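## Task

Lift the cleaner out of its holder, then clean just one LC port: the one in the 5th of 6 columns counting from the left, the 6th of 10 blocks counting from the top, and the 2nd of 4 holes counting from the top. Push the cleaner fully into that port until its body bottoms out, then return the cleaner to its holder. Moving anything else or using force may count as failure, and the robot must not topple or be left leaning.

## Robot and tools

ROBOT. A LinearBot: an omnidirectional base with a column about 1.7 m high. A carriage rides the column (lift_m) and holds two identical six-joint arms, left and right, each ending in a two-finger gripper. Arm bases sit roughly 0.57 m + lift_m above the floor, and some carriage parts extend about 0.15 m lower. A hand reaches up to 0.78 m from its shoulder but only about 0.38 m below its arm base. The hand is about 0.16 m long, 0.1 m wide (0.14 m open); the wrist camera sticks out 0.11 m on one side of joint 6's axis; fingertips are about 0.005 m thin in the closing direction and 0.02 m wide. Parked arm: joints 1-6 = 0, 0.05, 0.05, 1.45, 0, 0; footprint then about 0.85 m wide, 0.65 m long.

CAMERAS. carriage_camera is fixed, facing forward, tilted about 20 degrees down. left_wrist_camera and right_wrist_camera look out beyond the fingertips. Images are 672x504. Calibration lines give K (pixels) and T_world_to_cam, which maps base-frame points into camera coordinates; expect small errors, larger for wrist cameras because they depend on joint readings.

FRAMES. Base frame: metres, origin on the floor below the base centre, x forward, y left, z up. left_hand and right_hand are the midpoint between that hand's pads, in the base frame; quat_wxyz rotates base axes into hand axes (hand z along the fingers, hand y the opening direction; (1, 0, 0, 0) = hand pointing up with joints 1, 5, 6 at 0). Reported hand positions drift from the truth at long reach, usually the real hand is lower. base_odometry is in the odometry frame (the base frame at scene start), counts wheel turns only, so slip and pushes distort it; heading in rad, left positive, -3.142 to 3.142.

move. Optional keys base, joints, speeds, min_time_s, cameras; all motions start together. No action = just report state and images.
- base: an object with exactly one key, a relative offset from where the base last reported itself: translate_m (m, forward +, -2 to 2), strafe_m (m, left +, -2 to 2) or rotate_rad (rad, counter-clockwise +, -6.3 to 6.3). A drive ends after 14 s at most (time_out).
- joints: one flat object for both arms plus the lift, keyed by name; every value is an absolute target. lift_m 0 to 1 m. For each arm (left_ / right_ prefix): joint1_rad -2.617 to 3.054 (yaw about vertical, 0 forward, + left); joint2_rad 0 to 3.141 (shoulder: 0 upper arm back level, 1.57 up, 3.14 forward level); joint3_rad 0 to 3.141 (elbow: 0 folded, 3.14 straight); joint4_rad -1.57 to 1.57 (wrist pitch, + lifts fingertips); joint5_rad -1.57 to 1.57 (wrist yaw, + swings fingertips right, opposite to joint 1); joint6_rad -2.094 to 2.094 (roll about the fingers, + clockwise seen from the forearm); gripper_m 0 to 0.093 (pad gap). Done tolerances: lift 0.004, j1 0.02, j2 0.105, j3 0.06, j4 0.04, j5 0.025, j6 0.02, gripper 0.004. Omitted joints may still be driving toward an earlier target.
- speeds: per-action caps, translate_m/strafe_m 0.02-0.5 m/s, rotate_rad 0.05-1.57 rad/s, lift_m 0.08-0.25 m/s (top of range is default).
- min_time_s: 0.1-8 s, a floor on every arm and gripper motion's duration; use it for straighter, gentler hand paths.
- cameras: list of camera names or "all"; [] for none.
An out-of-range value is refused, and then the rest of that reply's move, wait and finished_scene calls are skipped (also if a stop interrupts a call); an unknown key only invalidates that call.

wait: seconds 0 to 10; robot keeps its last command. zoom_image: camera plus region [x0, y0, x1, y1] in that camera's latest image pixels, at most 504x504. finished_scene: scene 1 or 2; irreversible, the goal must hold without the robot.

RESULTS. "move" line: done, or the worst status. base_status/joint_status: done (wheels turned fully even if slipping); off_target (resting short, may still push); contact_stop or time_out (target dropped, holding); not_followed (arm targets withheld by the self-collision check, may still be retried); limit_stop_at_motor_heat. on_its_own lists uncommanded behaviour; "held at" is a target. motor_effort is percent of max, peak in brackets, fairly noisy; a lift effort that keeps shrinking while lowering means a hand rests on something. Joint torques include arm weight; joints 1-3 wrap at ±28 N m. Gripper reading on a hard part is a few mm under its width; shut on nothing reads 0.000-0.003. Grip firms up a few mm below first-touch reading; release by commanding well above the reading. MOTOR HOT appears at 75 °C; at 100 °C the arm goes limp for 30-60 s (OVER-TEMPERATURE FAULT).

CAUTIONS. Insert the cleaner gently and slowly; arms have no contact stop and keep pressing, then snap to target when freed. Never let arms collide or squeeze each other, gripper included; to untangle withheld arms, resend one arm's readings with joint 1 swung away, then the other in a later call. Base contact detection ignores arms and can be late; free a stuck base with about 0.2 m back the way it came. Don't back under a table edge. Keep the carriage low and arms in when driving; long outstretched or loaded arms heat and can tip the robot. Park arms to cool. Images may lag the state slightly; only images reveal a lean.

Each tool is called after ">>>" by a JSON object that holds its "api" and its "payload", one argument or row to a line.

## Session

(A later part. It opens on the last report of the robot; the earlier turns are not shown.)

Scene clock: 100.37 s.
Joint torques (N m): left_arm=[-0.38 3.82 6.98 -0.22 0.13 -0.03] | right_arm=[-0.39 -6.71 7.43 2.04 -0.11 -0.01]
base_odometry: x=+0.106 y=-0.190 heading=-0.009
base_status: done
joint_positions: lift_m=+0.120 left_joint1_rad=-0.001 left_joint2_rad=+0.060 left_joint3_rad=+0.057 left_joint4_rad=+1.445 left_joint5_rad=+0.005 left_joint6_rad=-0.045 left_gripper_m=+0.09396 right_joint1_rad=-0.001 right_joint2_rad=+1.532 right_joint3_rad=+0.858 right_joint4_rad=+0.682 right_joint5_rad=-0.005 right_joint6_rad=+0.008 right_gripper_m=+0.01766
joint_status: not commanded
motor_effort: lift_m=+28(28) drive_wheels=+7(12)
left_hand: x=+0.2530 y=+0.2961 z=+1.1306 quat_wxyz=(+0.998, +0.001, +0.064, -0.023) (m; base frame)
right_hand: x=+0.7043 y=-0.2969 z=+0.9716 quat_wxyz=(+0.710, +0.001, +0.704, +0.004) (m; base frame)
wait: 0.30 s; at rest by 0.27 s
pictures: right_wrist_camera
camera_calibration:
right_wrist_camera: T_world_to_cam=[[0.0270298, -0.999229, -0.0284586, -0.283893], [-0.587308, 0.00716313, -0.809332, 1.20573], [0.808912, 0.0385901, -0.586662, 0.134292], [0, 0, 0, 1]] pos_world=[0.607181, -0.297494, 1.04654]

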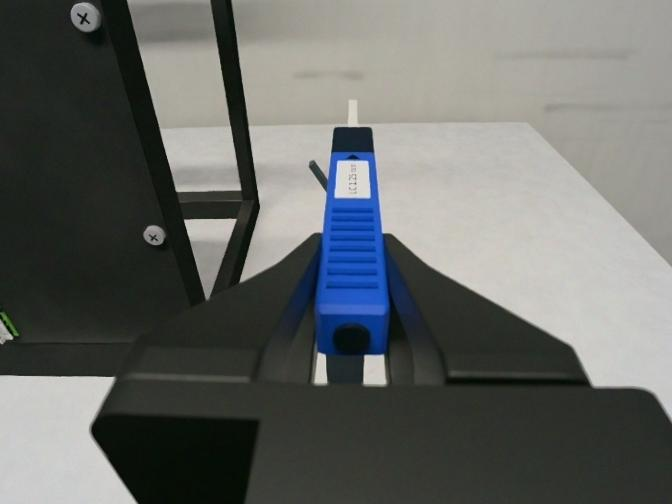

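>>> {"api": "move", "payload": {
  "base": {"strafe_m":0.004},
  "joints": {"right_joint4_rad":0.697,"lift_m":0.119},
  "cameras": []
}}

>>> {"api": "wait", "payload": {
  "seconds": 0.3,
  "cameras": ["right_wrist_camera"]
}}

>>> {"api": "zoom_image", "payload": {
  "camera": "right_wrist_camera",
  "region": [280, 130, 420, 270]
}}

Scene clock: 101.40 s.
Joint torques (N m): left_arm=[-0.36 4.05 7.08 -0.27 0.16 -0.05] | right_arm=[-0.49 -6.74 7.43 2.01 -0.1 -0.01]
move: done
base_odometry: x=+0.107 y=-0.187 heading=-0.010
base_status: done
joint_positions: lift_m=+0.119 left_joint1_rad=-0.001 left_joint2_rad=+0.060 left_joint3_rad=+0.057 left_joint4_rad=+1.444 left_joint5_rad=+0.005 left_joint6_rad=-0.045 left_gripper_m=+0.09396 right_joint1_rad=-0.001 right_joint2_rad=+1.532 right_joint3_rad=+0.858 right_joint4_rad=+0.686 right_joint5_rad=-0.005 right_joint6_rad=+0.008 right_gripper_m=+0.01766
joint_status: all done
motor_effort: lift_m=+27(28) drive_wheels=-5(17)
left_hand: x=+0.2531 y=+0.2962 z=+1.1297 quat_wxyz=(+0.998, +0.001, +0.065, -0.023) (m; base frame)
right_hand: x=+0.7043 y=-0.2964 z=+0.9717 quat_wxyz=(+0.711, +0.001, +0.703, +0.004) (m; base frame)
pictures: none
No camera images: "cameras" was empty.

Scene clock: 101.70 s.
Joint torques (N m): left_arm=[-0.53 4.12 7.08 -0.2 0.17 -0.05] | right_arm=[-0.5 -6.72 7.42 2.02 -0.1 -0.02]
base_odometry: x=+0.107 y=-0.187 heading=-0.010
base_status: done
joint_positions: lift_m=+0.119 left_joint1_rad=-0.001 left_joint2_rad=+0.060 left_joint3_rad=+0.057 left_joint4_rad=+1.444 left_joint5_rad=+0.005 left_joint6_rad=-0.045 left_gripper_m=+0.09396 right_joint1_rad=-0.001 right_joint2_rad=+1.532 right_joint3_rad=+0.858 right_joint4_rad=+0.686 right_joint5_rad=-0.005 right_joint6_rad=+0.008 right_gripper_m=+0.01766
joint_status: all done
motor_effort: lift_m=+26(28) drive_wheels=+6(17)
left_hand: x=+0.2531 y=+0.2962 z=+1.1297 quat_wxyz=(+0.998, +0.001, +0.065, -0.023) (m; base frame)
right_hand: x=+0.7043 y=-0.2964 z=+0.9717 quat_wxyz=(+0.711, +0.001, +0.703, +0.004) (m; base frame)
wait: 0.30 s; at rest by 0.27 s
pictures: right_wrist_camera
camera_calibration:
right_wrist_camera: T_world_to_cam=[[0.0283568, -0.999195, -0.0283623, -0.284489], [-0.584206, 0.00645726, -0.81158, 1.20558], [0.81111, 0.0395833, -0.583553, 0.130056], [0, 0, 0, 1]] pos_world=[0.606882, -0.297192, 1.04625]

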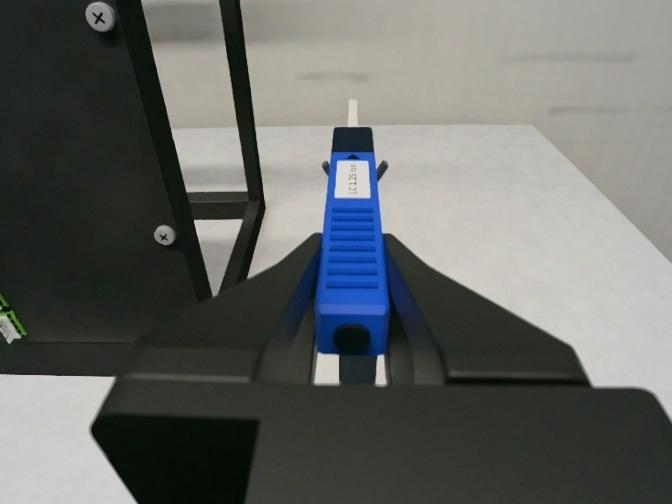

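Scaled by 3.600.

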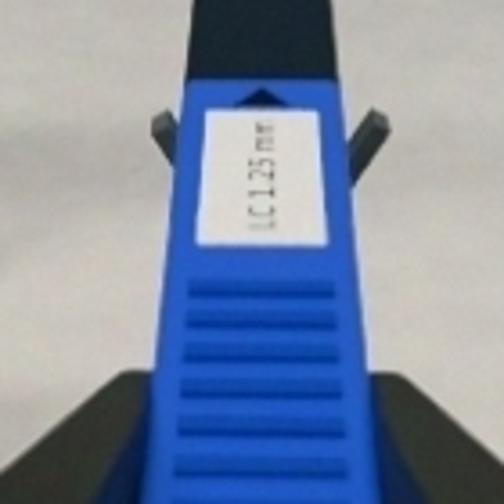

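>>> {"api": "move", "payload": {
  "base": {"rotate_rad":0.0035},
  "cameras": []
}}

>>> {"api": "move", "payload": {
  "base": {"strafe_m":-0.005},
  "joints": {"lift_m":0.1206},
  "cameras": []
}}

>>> {"api": "move", "payload": {
  "base": {"translate_m":0.003},
  "cameras": []
}}

>>> {"api": "wait", "payload": {
  "seconds": 0.3,
  "cameras": ["right_wrist_camera"]
}}

>>> {"api": "zoom_image", "payload": {
  "camera": "right_wrist_camera",
  "region": [280, 130, 420, 270]
}}

Scene clock: 102.43 s.
Joint torques (N m): left_arm=[-0.38 3.86 7.06 -0.19 0.13 -0.03] | right_arm=[-0.49 -6.69 7.43 2.02 -0.1 -0.01]
move: done
base_odometry: x=+0.107 y=-0.187 heading=-0.008
base_status: done
joint_positions: lift_m=+0.119 left_joint1_rad=-0.001 left_joint2_rad=+0.060 left_joint3_rad=+0.057 left_joint4_rad=+1.444 left_joint5_rad=+0.005 left_joint6_rad=-0.045 left_gripper_m=+0.09396 right_joint1_rad=-0.001 right_joint2_rad=+1.532 right_joint3_rad=+0.858 right_joint4_rad=+0.689 right_joint5_rad=-0.005 right_joint6_rad=+0.008 right_gripper_m=+0.01766
joint_status: not commanded
motor_effort: lift_m=+27(27) drive_wheels=+10(12)
left_hand: x=+0.2531 y=+0.2962 z=+1.1297 quat_wxyz=(+0.998, +0.001, +0.065, -0.023) (m; base frame)
right_hand: x=+0.7043 y=-0.2964 z=+0.9724 quat_wxyz=(+0.712, +0.001, +0.702, +0.004) (m; base frame)
pictures: none
No camera images: "cameras" was empty.

Scene clock: 103.03 s.
Joint torques (N m): left_arm=[-0.21 3.89 7.17 -0.2 0.11 -0.01] | right_arm=[-0.4 -6.74 7.45 1.96 -0.11 -0.02]
move: done
base_odometry: x=+0.107 y=-0.192 heading=-0.007
base_status: done
joint_positions: lift_m=+0.121 left_joint1_rad=-0.001 left_joint2_rad=+0.060 left_joint3_rad=+0.057 left_joint4_rad=+1.444 left_joint5_rad=+0.005 left_joint6_rad=-0.045 left_gripper_m=+0.09396 right_joint1_rad=-0.002 right_joint2_rad=+1.532 right_joint3_rad=+0.858 right_joint4_rad=+0.692 right_joint5_rad=-0.005 right_joint6_rad=+0.008 right_gripper_m=+0.01766
joint_status: all done
motor_effort: lift_m=+27(29) drive_wheels=-5(10)
left_hand: x=+0.2532 y=+0.2961 z=+1.1313 quat_wxyz=(+0.998, +0.001, +0.065, -0.023) (m; base frame)
right_hand: x=+0.7043 y=-0.2971 z=+0.9746 quat_wxyz=(+0.713, +0.002, +0.701, +0.004) (m; base frame)
pictures: none
No camera images: "cameras" was empty.

Scene clock: 103.73 s.
Joint torques (N m): left_arm=[-0.53 4.03 7.17 -0.21 0.1 -0.03] | right_arm=[-0.29 -6.83 7.46 1.96 -0.11 -0.01]
move: done
base_odometry: x=+0.109 y=-0.191 heading=-0.006
base_status: done
joint_positions: lift_m=+0.121 left_joint1_rad=-0.001 left_joint2_rad=+0.060 left_joint3_rad=+0.057 left_joint4_rad=+1.446 left_joint5_rad=+0.005 left_joint6_rad=-0.045 left_gripper_m=+0.09396 right_joint1_rad=-0.002 right_joint2_rad=+1.533 right_joint3_rad=+0.858 right_joint4_rad=+0.693 right_joint5_rad=-0.005 right_joint6_rad=+0.008 right_gripper_m=+0.01766
joint_status: not commanded
motor_effort: lift_m=+27(27) drive_wheels=+7(16)
left_hand: x=+0.2528 y=+0.2961 z=+1.1313 quat_wxyz=(+0.998, +0.001, +0.064, -0.023) (m; base frame)
right_hand: x=+0.7045 y=-0.2971 z=+0.9743 quat_wxyz=(+0.713, +0.002, +0.701, +0.004) (m; base frame)
pictures: none
No camera images: "cameras" was empty.

Scene clock: 104.03 s.
Joint torques (N m): left_arm=[-0.43 4.07 6.87 -0.21 0.12 -0.05] | right_arm=[-0.24 -6.8 7.43 1.96 -0.11 0]
base_odometry: x=+0.109 y=-0.191 heading=-0.006
base_status: done
joint_positions: lift_m=+0.121 left_joint1_rad=-0.001 left_joint2_rad=+0.060 left_joint3_rad=+0.057 left_joint4_rad=+1.446 left_joint5_rad=+0.005 left_joint6_rad=-0.045 left_gripper_m=+0.09396 right_joint1_rad=-0.002 right_joint2_rad=+1.533 right_joint3_rad=+0.858 right_joint4_rad=+0.693 right_joint5_rad=-0.005 right_joint6_rad=+0.008 right_gripper_m=+0.01766
joint_status: not commanded
motor_effort: lift_m=+27(27) drive_wheels=+7(16)
left_hand: x=+0.2528 y=+0.2961 z=+1.1313 quat_wxyz=(+0.998, +0.001, +0.064, -0.023) (m; base frame)
right_hand: x=+0.7045 y=-0.2971 z=+0.9743 quat_wxyz=(+0.713, +0.002, +0.701, +0.004) (m; base frame)
wait: 0.30 s; at rest by 0.27 s
pictures: right_wrist_camera
camera_calibration:
right_wrist_camera: T_world_to_cam=[[0.0265778, -0.999249, -0.028182, -0.284051], [-0.579511, 0.00756986, -0.814929, 1.20817], [0.814531, 0.0379908, -0.578875, 0.124011], [0, 0, 0, 1]] pos_world=[0.606686, -0.297694, 1.04835]

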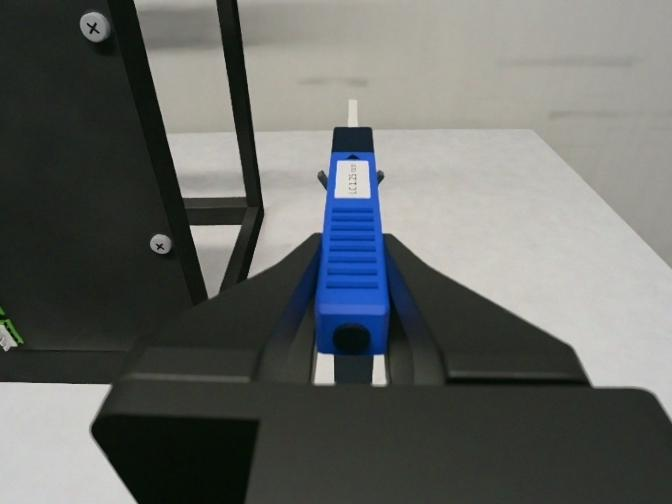

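Scaled by 3.600.

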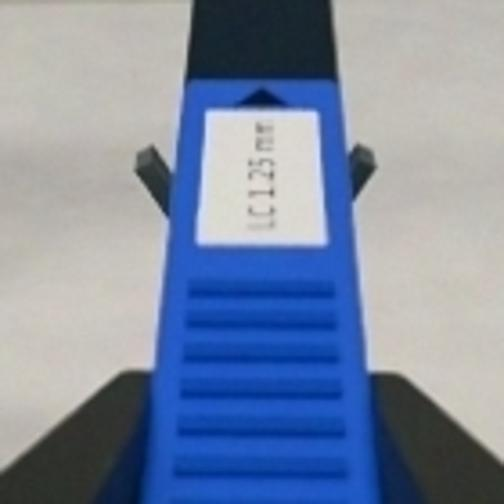

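>>> {"api": "move", "payload": {
  "joints": {"right_joint4_rad":0.687,"lift_m":0.098},
  "speeds": {"lift_m":0.08},
  "cameras": []
}}

>>> {"api": "wait", "payload": {
  "seconds": 0.3,
  "cameras": ["right_wrist_camera","carriage_camera"]
}}

>>> {"api": "zoom_image", "payload": {
  "camera": "right_wrist_camera",
  "region": [280, 70, 420, 270]
}}

>>> {"api": "zoom_image", "payload": {
  "camera": "carriage_camera",
  "region": [410, 200, 490, 280]
}}

Scene clock: 104.87 s.
Joint torques (N m): left_arm=[-0.38 4.18 7.2 -0.22 0.06 -0.04] | right_arm=[-0.35 -6.8 7.49 1.93 -0.11 -0.01]
move: done
base_odometry: x=+0.109 y=-0.191 heading=-0.006
base_status: not commanded
joint_positions: lift_m=+0.098 left_joint1_rad=-0.001 left_joint2_rad=+0.060 left_joint3_rad=+0.057 left_joint4_rad=+1.446 left_joint5_rad=+0.005 left_joint6_rad=-0.045 left_gripper_m=+0.09396 right_joint1_rad=-0.002 right_joint2_rad=+1.533 right_joint3_rad=+0.858 right_joint4_rad=+0.686 right_joint5_rad=-0.005 right_joint6_rad=+0.008 right_gripper_m=+0.01766
joint_status: all done
motor_effort: lift_m=+27(29) drive_wheels=+7(7)
left_hand: x=+0.2528 y=+0.2961 z=+1.1087 quat_wxyz=(+0.998, +0.001, +0.064, -0.023) (m; base frame)
right_hand: x=+0.7045 y=-0.2971 z=+0.9498 quat_wxyz=(+0.711, +0.002, +0.703, +0.004) (m; base frame)
pictures: none
No camera images: "cameras" was empty.

Scene clock: 105.17 s.
Joint torques (N m): left_arm=[-0.23 4.07 7.09 -0.16 0.12 -0.02] | right_arm=[-0.4 -6.91 7.51 1.92 -0.11 0]
base_odometry: x=+0.109 y=-0.191 heading=-0.006
base_status: not commanded
joint_positions: lift_m=+0.098 left_joint1_rad=-0.001 left_joint2_rad=+0.060 left_joint3_rad=+0.057 left_joint4_rad=+1.446 left_joint5_rad=+0.005 left_joint6_rad=-0.045 left_gripper_m=+0.09396 right_joint1_rad=-0.002 right_joint2_rad=+1.533 right_joint3_rad=+0.858 right_joint4_rad=+0.686 right_joint5_rad=-0.005 right_joint6_rad=+0.008 right_gripper_m=+0.01766
joint_status: all done
motor_effort: lift_m=+28(29) drive_wheels=-7(7)
left_hand: x=+0.2528 y=+0.2961 z=+1.1087 quat_wxyz=(+0.998, +0.001, +0.064, -0.023) (m; base frame)
right_hand: x=+0.7045 y=-0.2971 z=+0.9498 quat_wxyz=(+0.711, +0.002, +0.703, +0.004) (m; base frame)
wait: 0.30 s; at rest by 0.27 s
pictures: carriage_camera, right_wrist_camera
camera_calibration:
carriage_camera: T_world_to_cam=[[-0.0102331, -0.999704, -0.022053, 0.0234786], [-0.339272, 0.0242171, -0.940376, 1.0743], [0.940633, -0.00214094, -0.33942, 0.236397], [0, 0, 0, 1]] pos_world=[0.142358, -0.00203865, 1.091]
right_wrist_camera: T_world_to_cam=[[0.026373, -0.999249, -0.0283762, -0.284414], [-0.585404, 0.0075716, -0.810706, 1.18837], [0.810313, 0.0379923, -0.584765, 0.118341], [0, 0, 0, 1]] pos_world=[0.607282, -0.297694, 1.02455]

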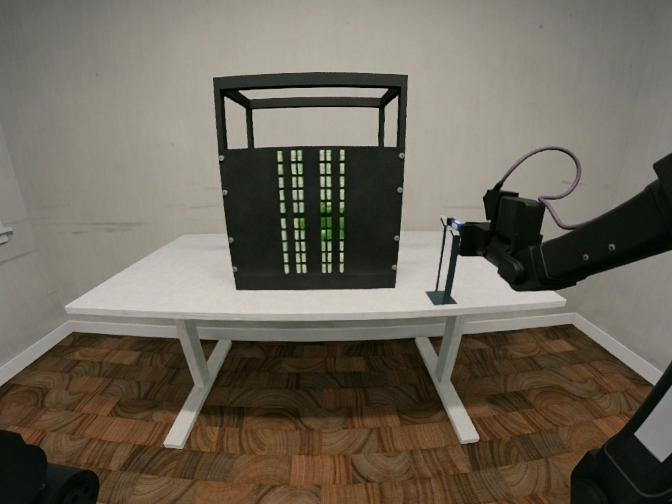

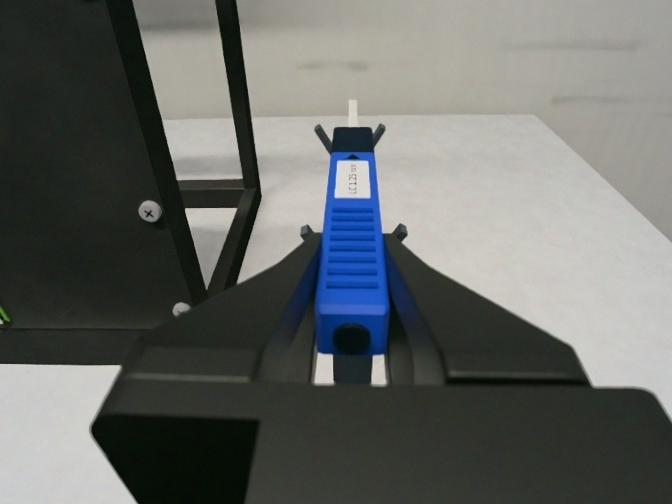

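Scaled by 2.520.

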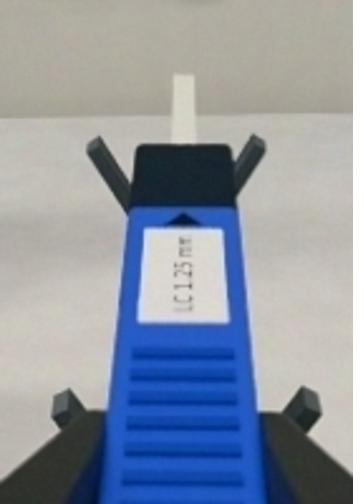

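Scaled by 6.300.

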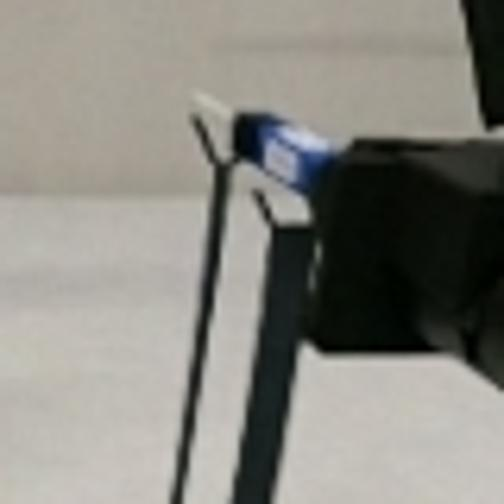

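>>> {"api": "move", "payload": {
  "joints": {"lift_m":0.085},
  "speeds": {"lift_m":0.08},
  "cameras": ["right_wrist_camera","carriage_camera"]
}}

>>> {"api": "zoom_image", "payload": {
  "camera": "right_wrist_camera",
  "region": [280, 70, 420, 270]
}}

>>> {"api": "zoom_image", "payload": {
  "camera": "carriage_camera",
  "region": [410, 190, 490, 270]
}}

Scene clock: 105.97 s.
Joint torques (N m): left_arm=[-0.28 4.08 6.95 -0.24 0.13 -0.07] | right_arm=[-0.34 -6.82 7.43 1.94 -0.1 -0.01]
move: done
base_odometry: x=+0.109 y=-0.191 heading=-0.006
base_status: not commanded
joint_positions: lift_m=+0.085 left_joint1_rad=-0.001 left_joint2_rad=+0.060 left_joint3_rad=+0.057 left_joint4_rad=+1.446 left_joint5_rad=+0.005 left_joint6_rad=-0.045 left_gripper_m=+0.09396 right_joint1_rad=-0.002 right_joint2_rad=+1.533 right_joint3_rad=+0.858 right_joint4_rad=+0.685 right_joint5_rad=-0.005 right_joint6_rad=+0.008 right_gripper_m=+0.01766
joint_status: all done
motor_effort: lift_m=+27(28) drive_wheels=-6(7)
left_hand: x=+0.2528 y=+0.2961 z=+1.0957 quat_wxyz=(+0.998, +0.001, +0.064, -0.023) (m; base frame)
right_hand: x=+0.7045 y=-0.2971 z=+0.9366 quat_wxyz=(+0.710, +0.002, +0.704, +0.004) (m; base frame)
pictures: carriage_camera, right_wrist_camera
camera_calibration:
carriage_camera: T_world_to_cam=[[-0.0102331, -0.999704, -0.022053, 0.0231919], [-0.339272, 0.0242171, -0.940376, 1.06208], [0.940633, -0.00214094, -0.33942, 0.231984], [0, 0, 0, 1]] pos_world=[0.142358, -0.00203865, 1.078]
right_wrist_camera: T_world_to_cam=[[0.0263404, -0.999249, -0.0284048, -0.28474], [-0.586394, 0.00756738, -0.80999, 1.17768], [0.809597, 0.0379919, -0.585755, 0.112035], [0, 0, 0, 1]] pos_world=[0.607382, -0.297694, 1.01145]

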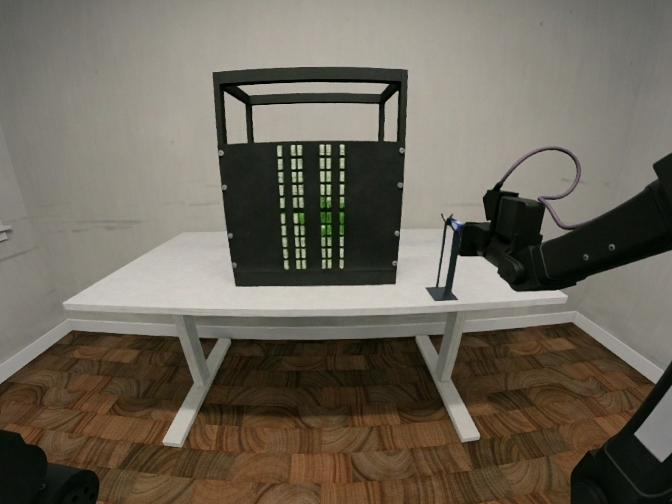

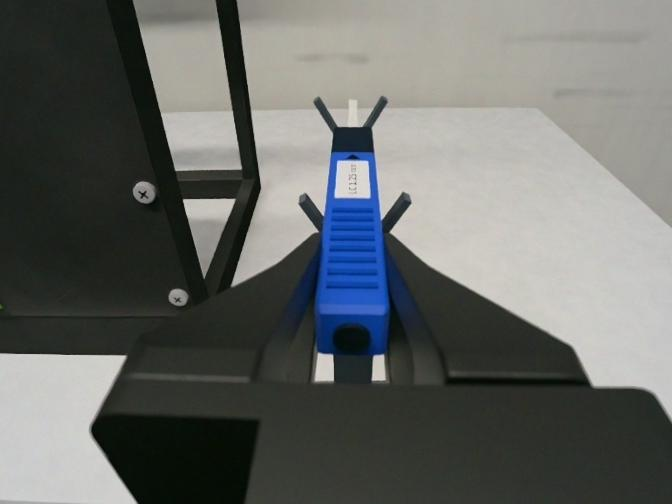

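Scaled by 2.520.

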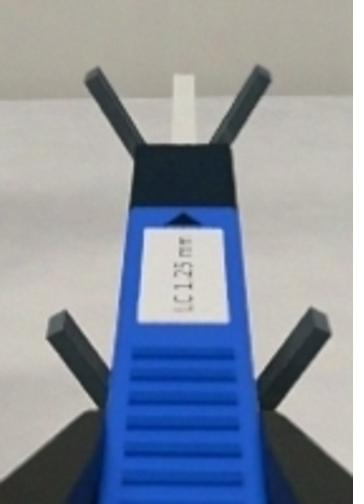

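Scaled by 6.300.

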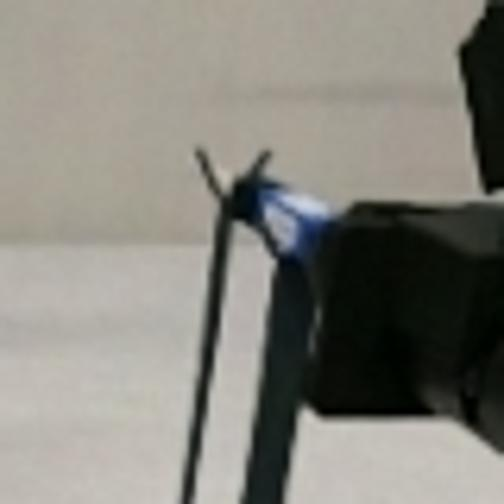

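>>> {"api": "move", "payload": {
  "joints": {"lift_m":0.083},
  "speeds": {"lift_m":0.08},
  "cameras": ["right_wrist_camera"]
}}

>>> {"api": "zoom_image", "payload": {
  "camera": "right_wrist_camera",
  "region": [280, 70, 420, 270]
}}

Scene clock: 106.53 s.
Joint torques (N m): left_arm=[-0.57 3.99 7.27 -0.18 0.1 0] | right_arm=[-0.46 -6.94 7.43 1.9 -0.11 -0.01]
move: done
base_odometry: x=+0.109 y=-0.191 heading=-0.006
base_status: not commanded
joint_positions: lift_m=+0.083 left_joint1_rad=-0.001 left_joint2_rad=+0.060 left_joint3_rad=+0.057 left_joint4_rad=+1.446 left_joint5_rad=+0.005 left_joint6_rad=-0.045 left_gripper_m=+0.09396 right_joint1_rad=-0.002 right_joint2_rad=+1.533 right_joint3_rad=+0.858 right_joint4_rad=+0.686 right_joint5_rad=-0.005 right_joint6_rad=+0.008 right_gripper_m=+0.01766
joint_status: all done
motor_effort: lift_m=+27(28) drive_wheels=-6(7)
left_hand: x=+0.2528 y=+0.2961 z=+1.0937 quat_wxyz=(+0.998, +0.001, +0.064, -0.023) (m; base frame)
right_hand: x=+0.7045 y=-0.2971 z=+0.9350 quat_wxyz=(+0.711, +0.002, +0.703, +0.004) (m; base frame)
pictures: right_wrist_camera
camera_calibration:
right_wrist_camera: T_world_to_cam=[[0.0263837, -0.999249, -0.0283669, -0.28485], [-0.585112, 0.00757152, -0.810917, 1.1764], [0.810523, 0.0379928, -0.584473, 0.109263], [0, 0, 0, 1]] pos_world=[0.607282, -0.297694, 1.00975]

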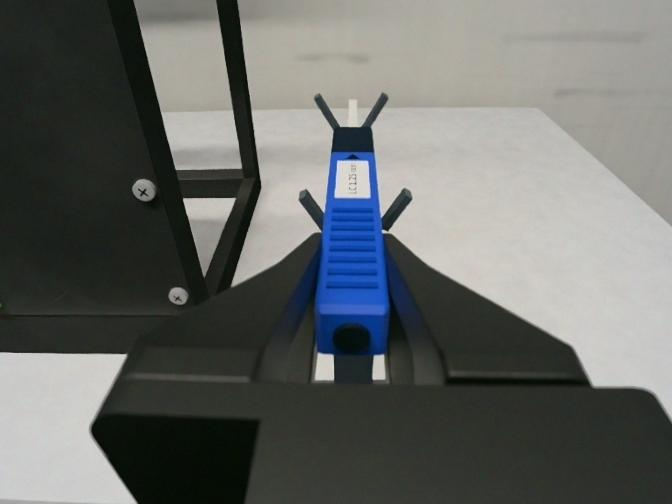

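Scaled by 2.520.

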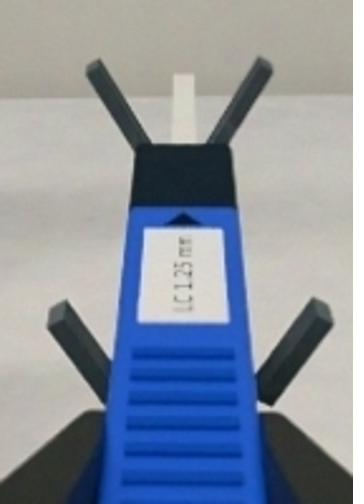

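>>> {"api": "move", "payload": {
  "joints": {"lift_m":0.081},
  "speeds": {"lift_m":0.08},
  "cameras": ["right_wrist_camera","carriage_camera"]
}}

>>> {"api": "zoom_image", "payload": {
  "camera": "right_wrist_camera",
  "region": [280, 70, 420, 270]
}}

>>> {"api": "zoom_image", "payload": {
  "camera": "carriage_camera",
  "region": [410, 190, 490, 270]
}}

Scene clock: 107.13 s.
Joint torques (N m): left_arm=[-0.5 4.03 6.93 -0.19 0.15 0] | right_arm=[-0.35 -6.89 7.45 1.88 -0.11 -0.01]
move: done
base_odometry: x=+0.109 y=-0.191 heading=-0.006
base_status: not commanded
joint_positions: lift_m=+0.081 left_joint1_rad=-0.001 left_joint2_rad=+0.060 left_joint3_rad=+0.057 left_joint4_rad=+1.446 left_joint5_rad=+0.005 left_joint6_rad=-0.045 left_gripper_m=+0.09396 right_joint1_rad=-0.002 right_joint2_rad=+1.533 right_joint3_rad=+0.858 right_joint4_rad=+0.690 right_joint5_rad=-0.005 right_joint6_rad=+0.008 right_gripper_m=+0.01766
joint_status: all done
motor_effort: lift_m=+27(28) drive_wheels=-6(7)
left_hand: x=+0.2528 y=+0.2961 z=+1.0918 quat_wxyz=(+0.998, +0.001, +0.064, -0.023) (m; base frame)
right_hand: x=+0.7045 y=-0.2971 z=+0.9339 quat_wxyz=(+0.712, +0.002, +0.702, +0.004) (m; base frame)
pictures: carriage_camera, right_wrist_camera
camera_calibration:
carriage_camera: T_world_to_cam=[[-0.0102331, -0.999704, -0.022053, 0.0231059], [-0.339272, 0.0242171, -0.940376, 1.05841], [0.940633, -0.00214094, -0.33942, 0.23066], [0, 0, 0, 1]] pos_world=[0.142358, -0.00203865, 1.0741]
right_wrist_camera: T_world_to_cam=[[0.0264805, -0.999249, -0.0282757, -0.285035], [-0.582315, 0.00757185, -0.812928, 1.17535], [0.812532, 0.0379921, -0.581677, 0.104592], [0, 0, 0, 1]] pos_world=[0.606984, -0.297694, 1.00825]

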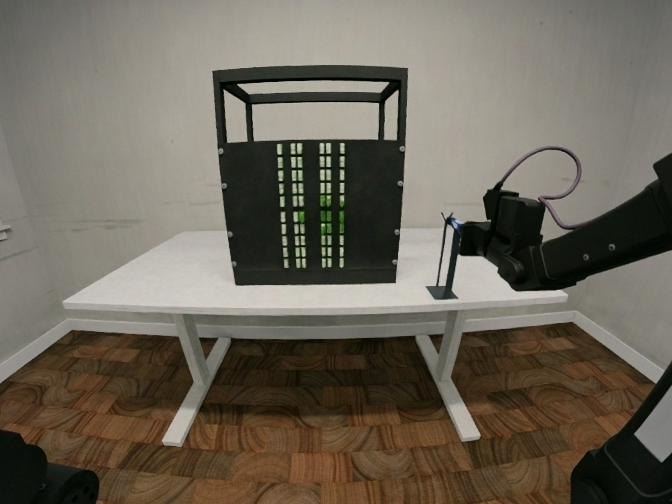

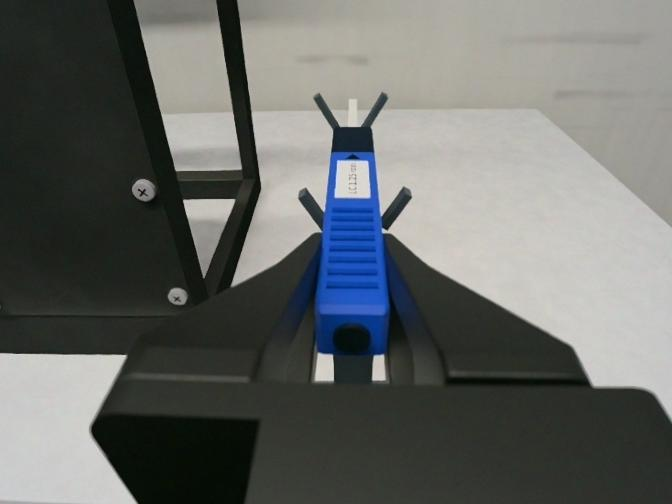

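Scaled by 2.520.

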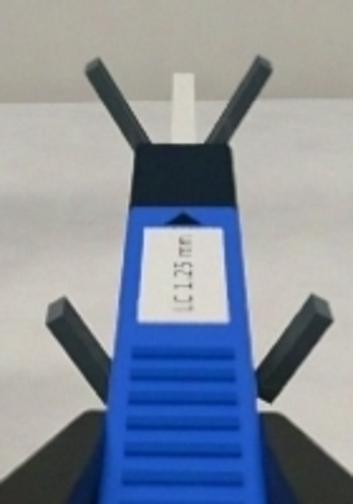

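Scaled by 6.300.

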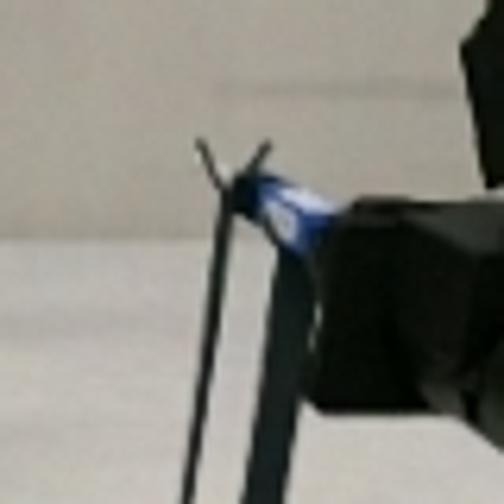

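>>> {"api": "move", "payload": {
  "joints": {"lift_m":0.0805,"right_gripper_m":0.022},
  "min_time_s": 2,
  "cameras": ["right_wrist_camera"]
}}

>>> {"api": "zoom_image", "payload": {
  "camera": "right_wrist_camera",
  "region": [280, 70, 420, 270]
}}

Scene clock: 109.63 s.
Joint torques (N m): left_arm=[-0.54 4.05 7.02 -0.24 0.17 -0.02] | right_arm=[-0.32 -6.86 7.41 1.87 -0.11 -0.01]
move: done
base_odometry: x=+0.109 y=-0.191 heading=-0.006
base_status: not commanded
joint_positions: lift_m=+0.081 left_joint1_rad=-0.001 left_joint2_rad=+0.060 left_joint3_rad=+0.057 left_joint4_rad=+1.446 left_joint5_rad=+0.005 left_joint6_rad=-0.045 left_gripper_m=+0.09396 right_joint1_rad=-0.002 right_joint2_rad=+1.533 right_joint3_rad=+0.858 right_joint4_rad=+0.691 right_joint5_rad=-0.005 right_joint6_rad=+0.008 right_gripper_m=+0.02195
joint_status: all done
motor_effort: lift_m=+26(27) drive_wheels=-6(6)
left_hand: x=+0.2528 y=+0.2961 z=+1.0913 quat_wxyz=(+0.998, +0.001, +0.064, -0.023) (m; base frame)
right_hand: x=+0.7045 y=-0.2971 z=+0.9336 quat_wxyz=(+0.713, +0.002, +0.702, +0.004) (m; base frame)
pictures: right_wrist_camera
camera_calibration:
right_wrist_camera: T_world_to_cam=[[0.0265041, -0.999249, -0.0282535, -0.285078], [-0.581728, 0.00756744, -0.813348, 1.17511], [0.812951, 0.0379929, -0.581091, 0.103654], [0, 0, 0, 1]] pos_world=[0.606885, -0.297694, 1.00795]

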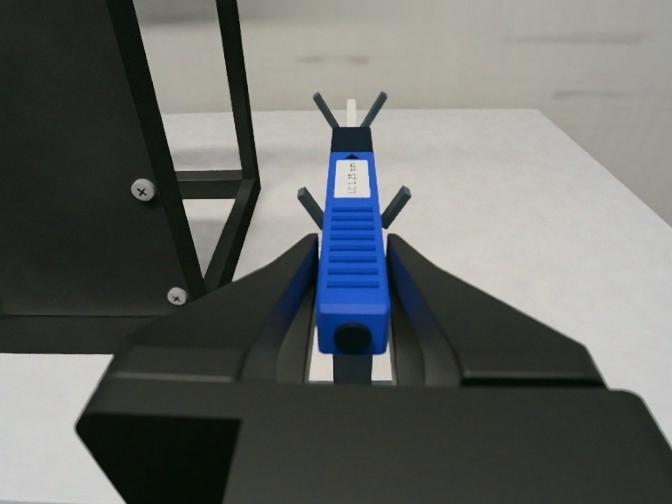

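Scaled by 2.520.

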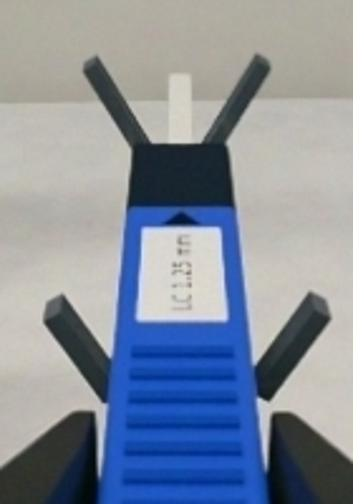

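>>> {"api": "move", "payload": {
  "joints": {"right_gripper_m":0.07},
  "min_time_s": 1.5,
  "cameras": ["right_wrist_camera"]
}}

>>> {"api": "move", "payload": {
  "base": {"translate_m":-0.15},
  "speeds": {"translate_m":0.08},
  "cameras": ["carriage_camera","right_wrist_camera"]
}}

>>> {"api": "zoom_image", "payload": {
  "camera": "carriage_camera",
  "region": [390, 170, 490, 270]
}}

>>> {"api": "zoom_image", "payload": {
  "camera": "right_wrist_camera",
  "region": [240, 0, 440, 200]
}}

Scene clock: 111.60 s.
Joint torques (N m): left_arm=[-0.49 3.92 6.99 -0.22 0.11 -0.05] | right_arm=[-0.36 -6.87 7.42 1.88 -0.11 -0.01]
move: done
base_odometry: x=+0.109 y=-0.191 heading=-0.006
base_status: not commanded
joint_positions: lift_m=+0.081 left_joint1_rad=-0.001 left_joint2_rad=+0.060 left_joint3_rad=+0.057 left_joint4_rad=+1.446 left_joint5_rad=+0.005 left_joint6_rad=-0.045 left_gripper_m=+0.09396 right_joint1_rad=-0.002 right_joint2_rad=+1.533 right_joint3_rad=+0.858 right_joint4_rad=+0.691 right_joint5_rad=-0.005 right_joint6_rad=+0.008 right_gripper_m=+0.06994
joint_status: all done
motor_effort: lift_m=+26(26) drive_wheels=-6(6)
left_hand: x=+0.2528 y=+0.2961 z=+1.0913 quat_wxyz=(+0.998, +0.001, +0.064, -0.023) (m; base frame)
right_hand: x=+0.7045 y=-0.2971 z=+0.9336 quat_wxyz=(+0.713, +0.002, +0.702, +0.004) (m; base frame)
pictures: right_wrist_camera
camera_calibration:
right_wrist_camera: T_world_to_cam=[[0.0265041, -0.999249, -0.0282535, -0.285078], [-0.581728, 0.00756744, -0.813348, 1.17511], [0.812951, 0.0379929, -0.581091, 0.103654], [0, 0, 0, 1]] pos_world=[0.606885, -0.297694, 1.00795]

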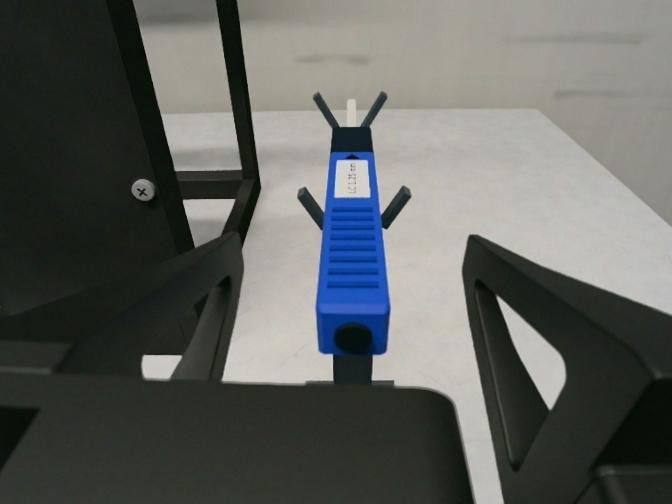

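Scene clock: 114.17 s.
Joint torques (N m): left_arm=[-0.46 4.11 7.16 -0.2 0.07 0] | right_arm=[-0.38 -6.89 7.36 1.85 -0.11 -0.01]
move: done
base_odometry: x=-0.041 y=-0.190 heading=-0.006
base_status: done
joint_positions: lift_m=+0.081 left_joint1_rad=-0.001 left_joint2_rad=+0.060 left_joint3_rad=+0.057 left_joint4_rad=+1.445 left_joint5_rad=+0.005 left_joint6_rad=-0.045 left_gripper_m=+0.09396 right_joint1_rad=-0.002 right_joint2_rad=+1.533 right_joint3_rad=+0.858 right_joint4_rad=+0.690 right_joint5_rad=-0.005 right_joint6_rad=+0.008 right_gripper_m=+0.06994
joint_status: not commanded
motor_effort: lift_m=+26(26) drive_wheels=-1(12)
left_hand: x=+0.2529 y=+0.2961 z=+1.0913 quat_wxyz=(+0.998, +0.001, +0.064, -0.023) (m; base frame)
right_hand: x=+0.7045 y=-0.2971 z=+0.9335 quat_wxyz=(+0.712, +0.002, +0.702, +0.004) (m; base frame)
pictures: carriage_camera, right_wrist_camera
camera_calibration:
carriage_camera: T_world_to_cam=[[-0.0102331, -0.999704, -0.022053, 0.0230971], [-0.339272, 0.0242171, -0.940376, 1.05803], [0.940633, -0.00214094, -0.33942, 0.230525], [0, 0, 0, 1]] pos_world=[0.142358, -0.00203865, 1.0737]
right_wrist_camera: T_world_to_cam=[[0.0264935, -0.999249, -0.0282629, -0.285067], [-0.582021, 0.00756752, -0.813138, 1.17505], [0.812742, 0.0379925, -0.581384, 0.103937], [0, 0, 0, 1]] pos_world=[0.606985, -0.297694, 1.00785]

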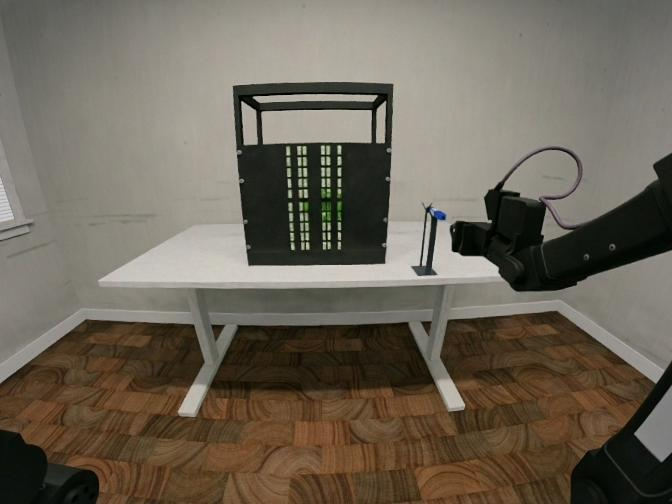

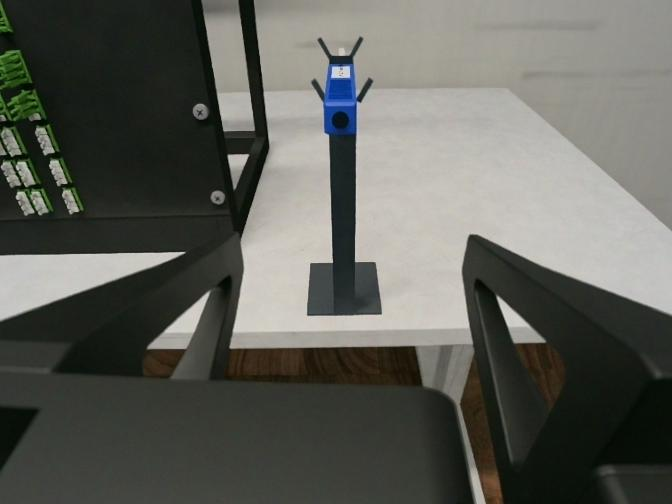

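Scaled by 5.040.

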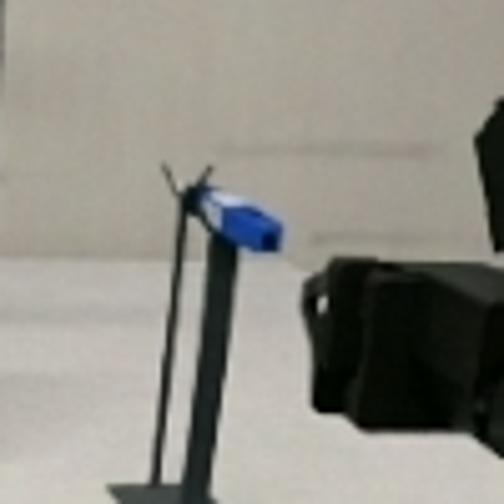

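Scaled by 2.520.

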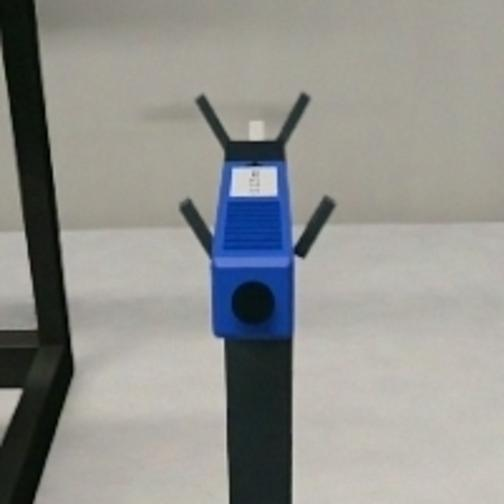

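>>> {"api": "finished_scene", "payload": {
  "scene": 1
}}

The scene is finished: the task was done.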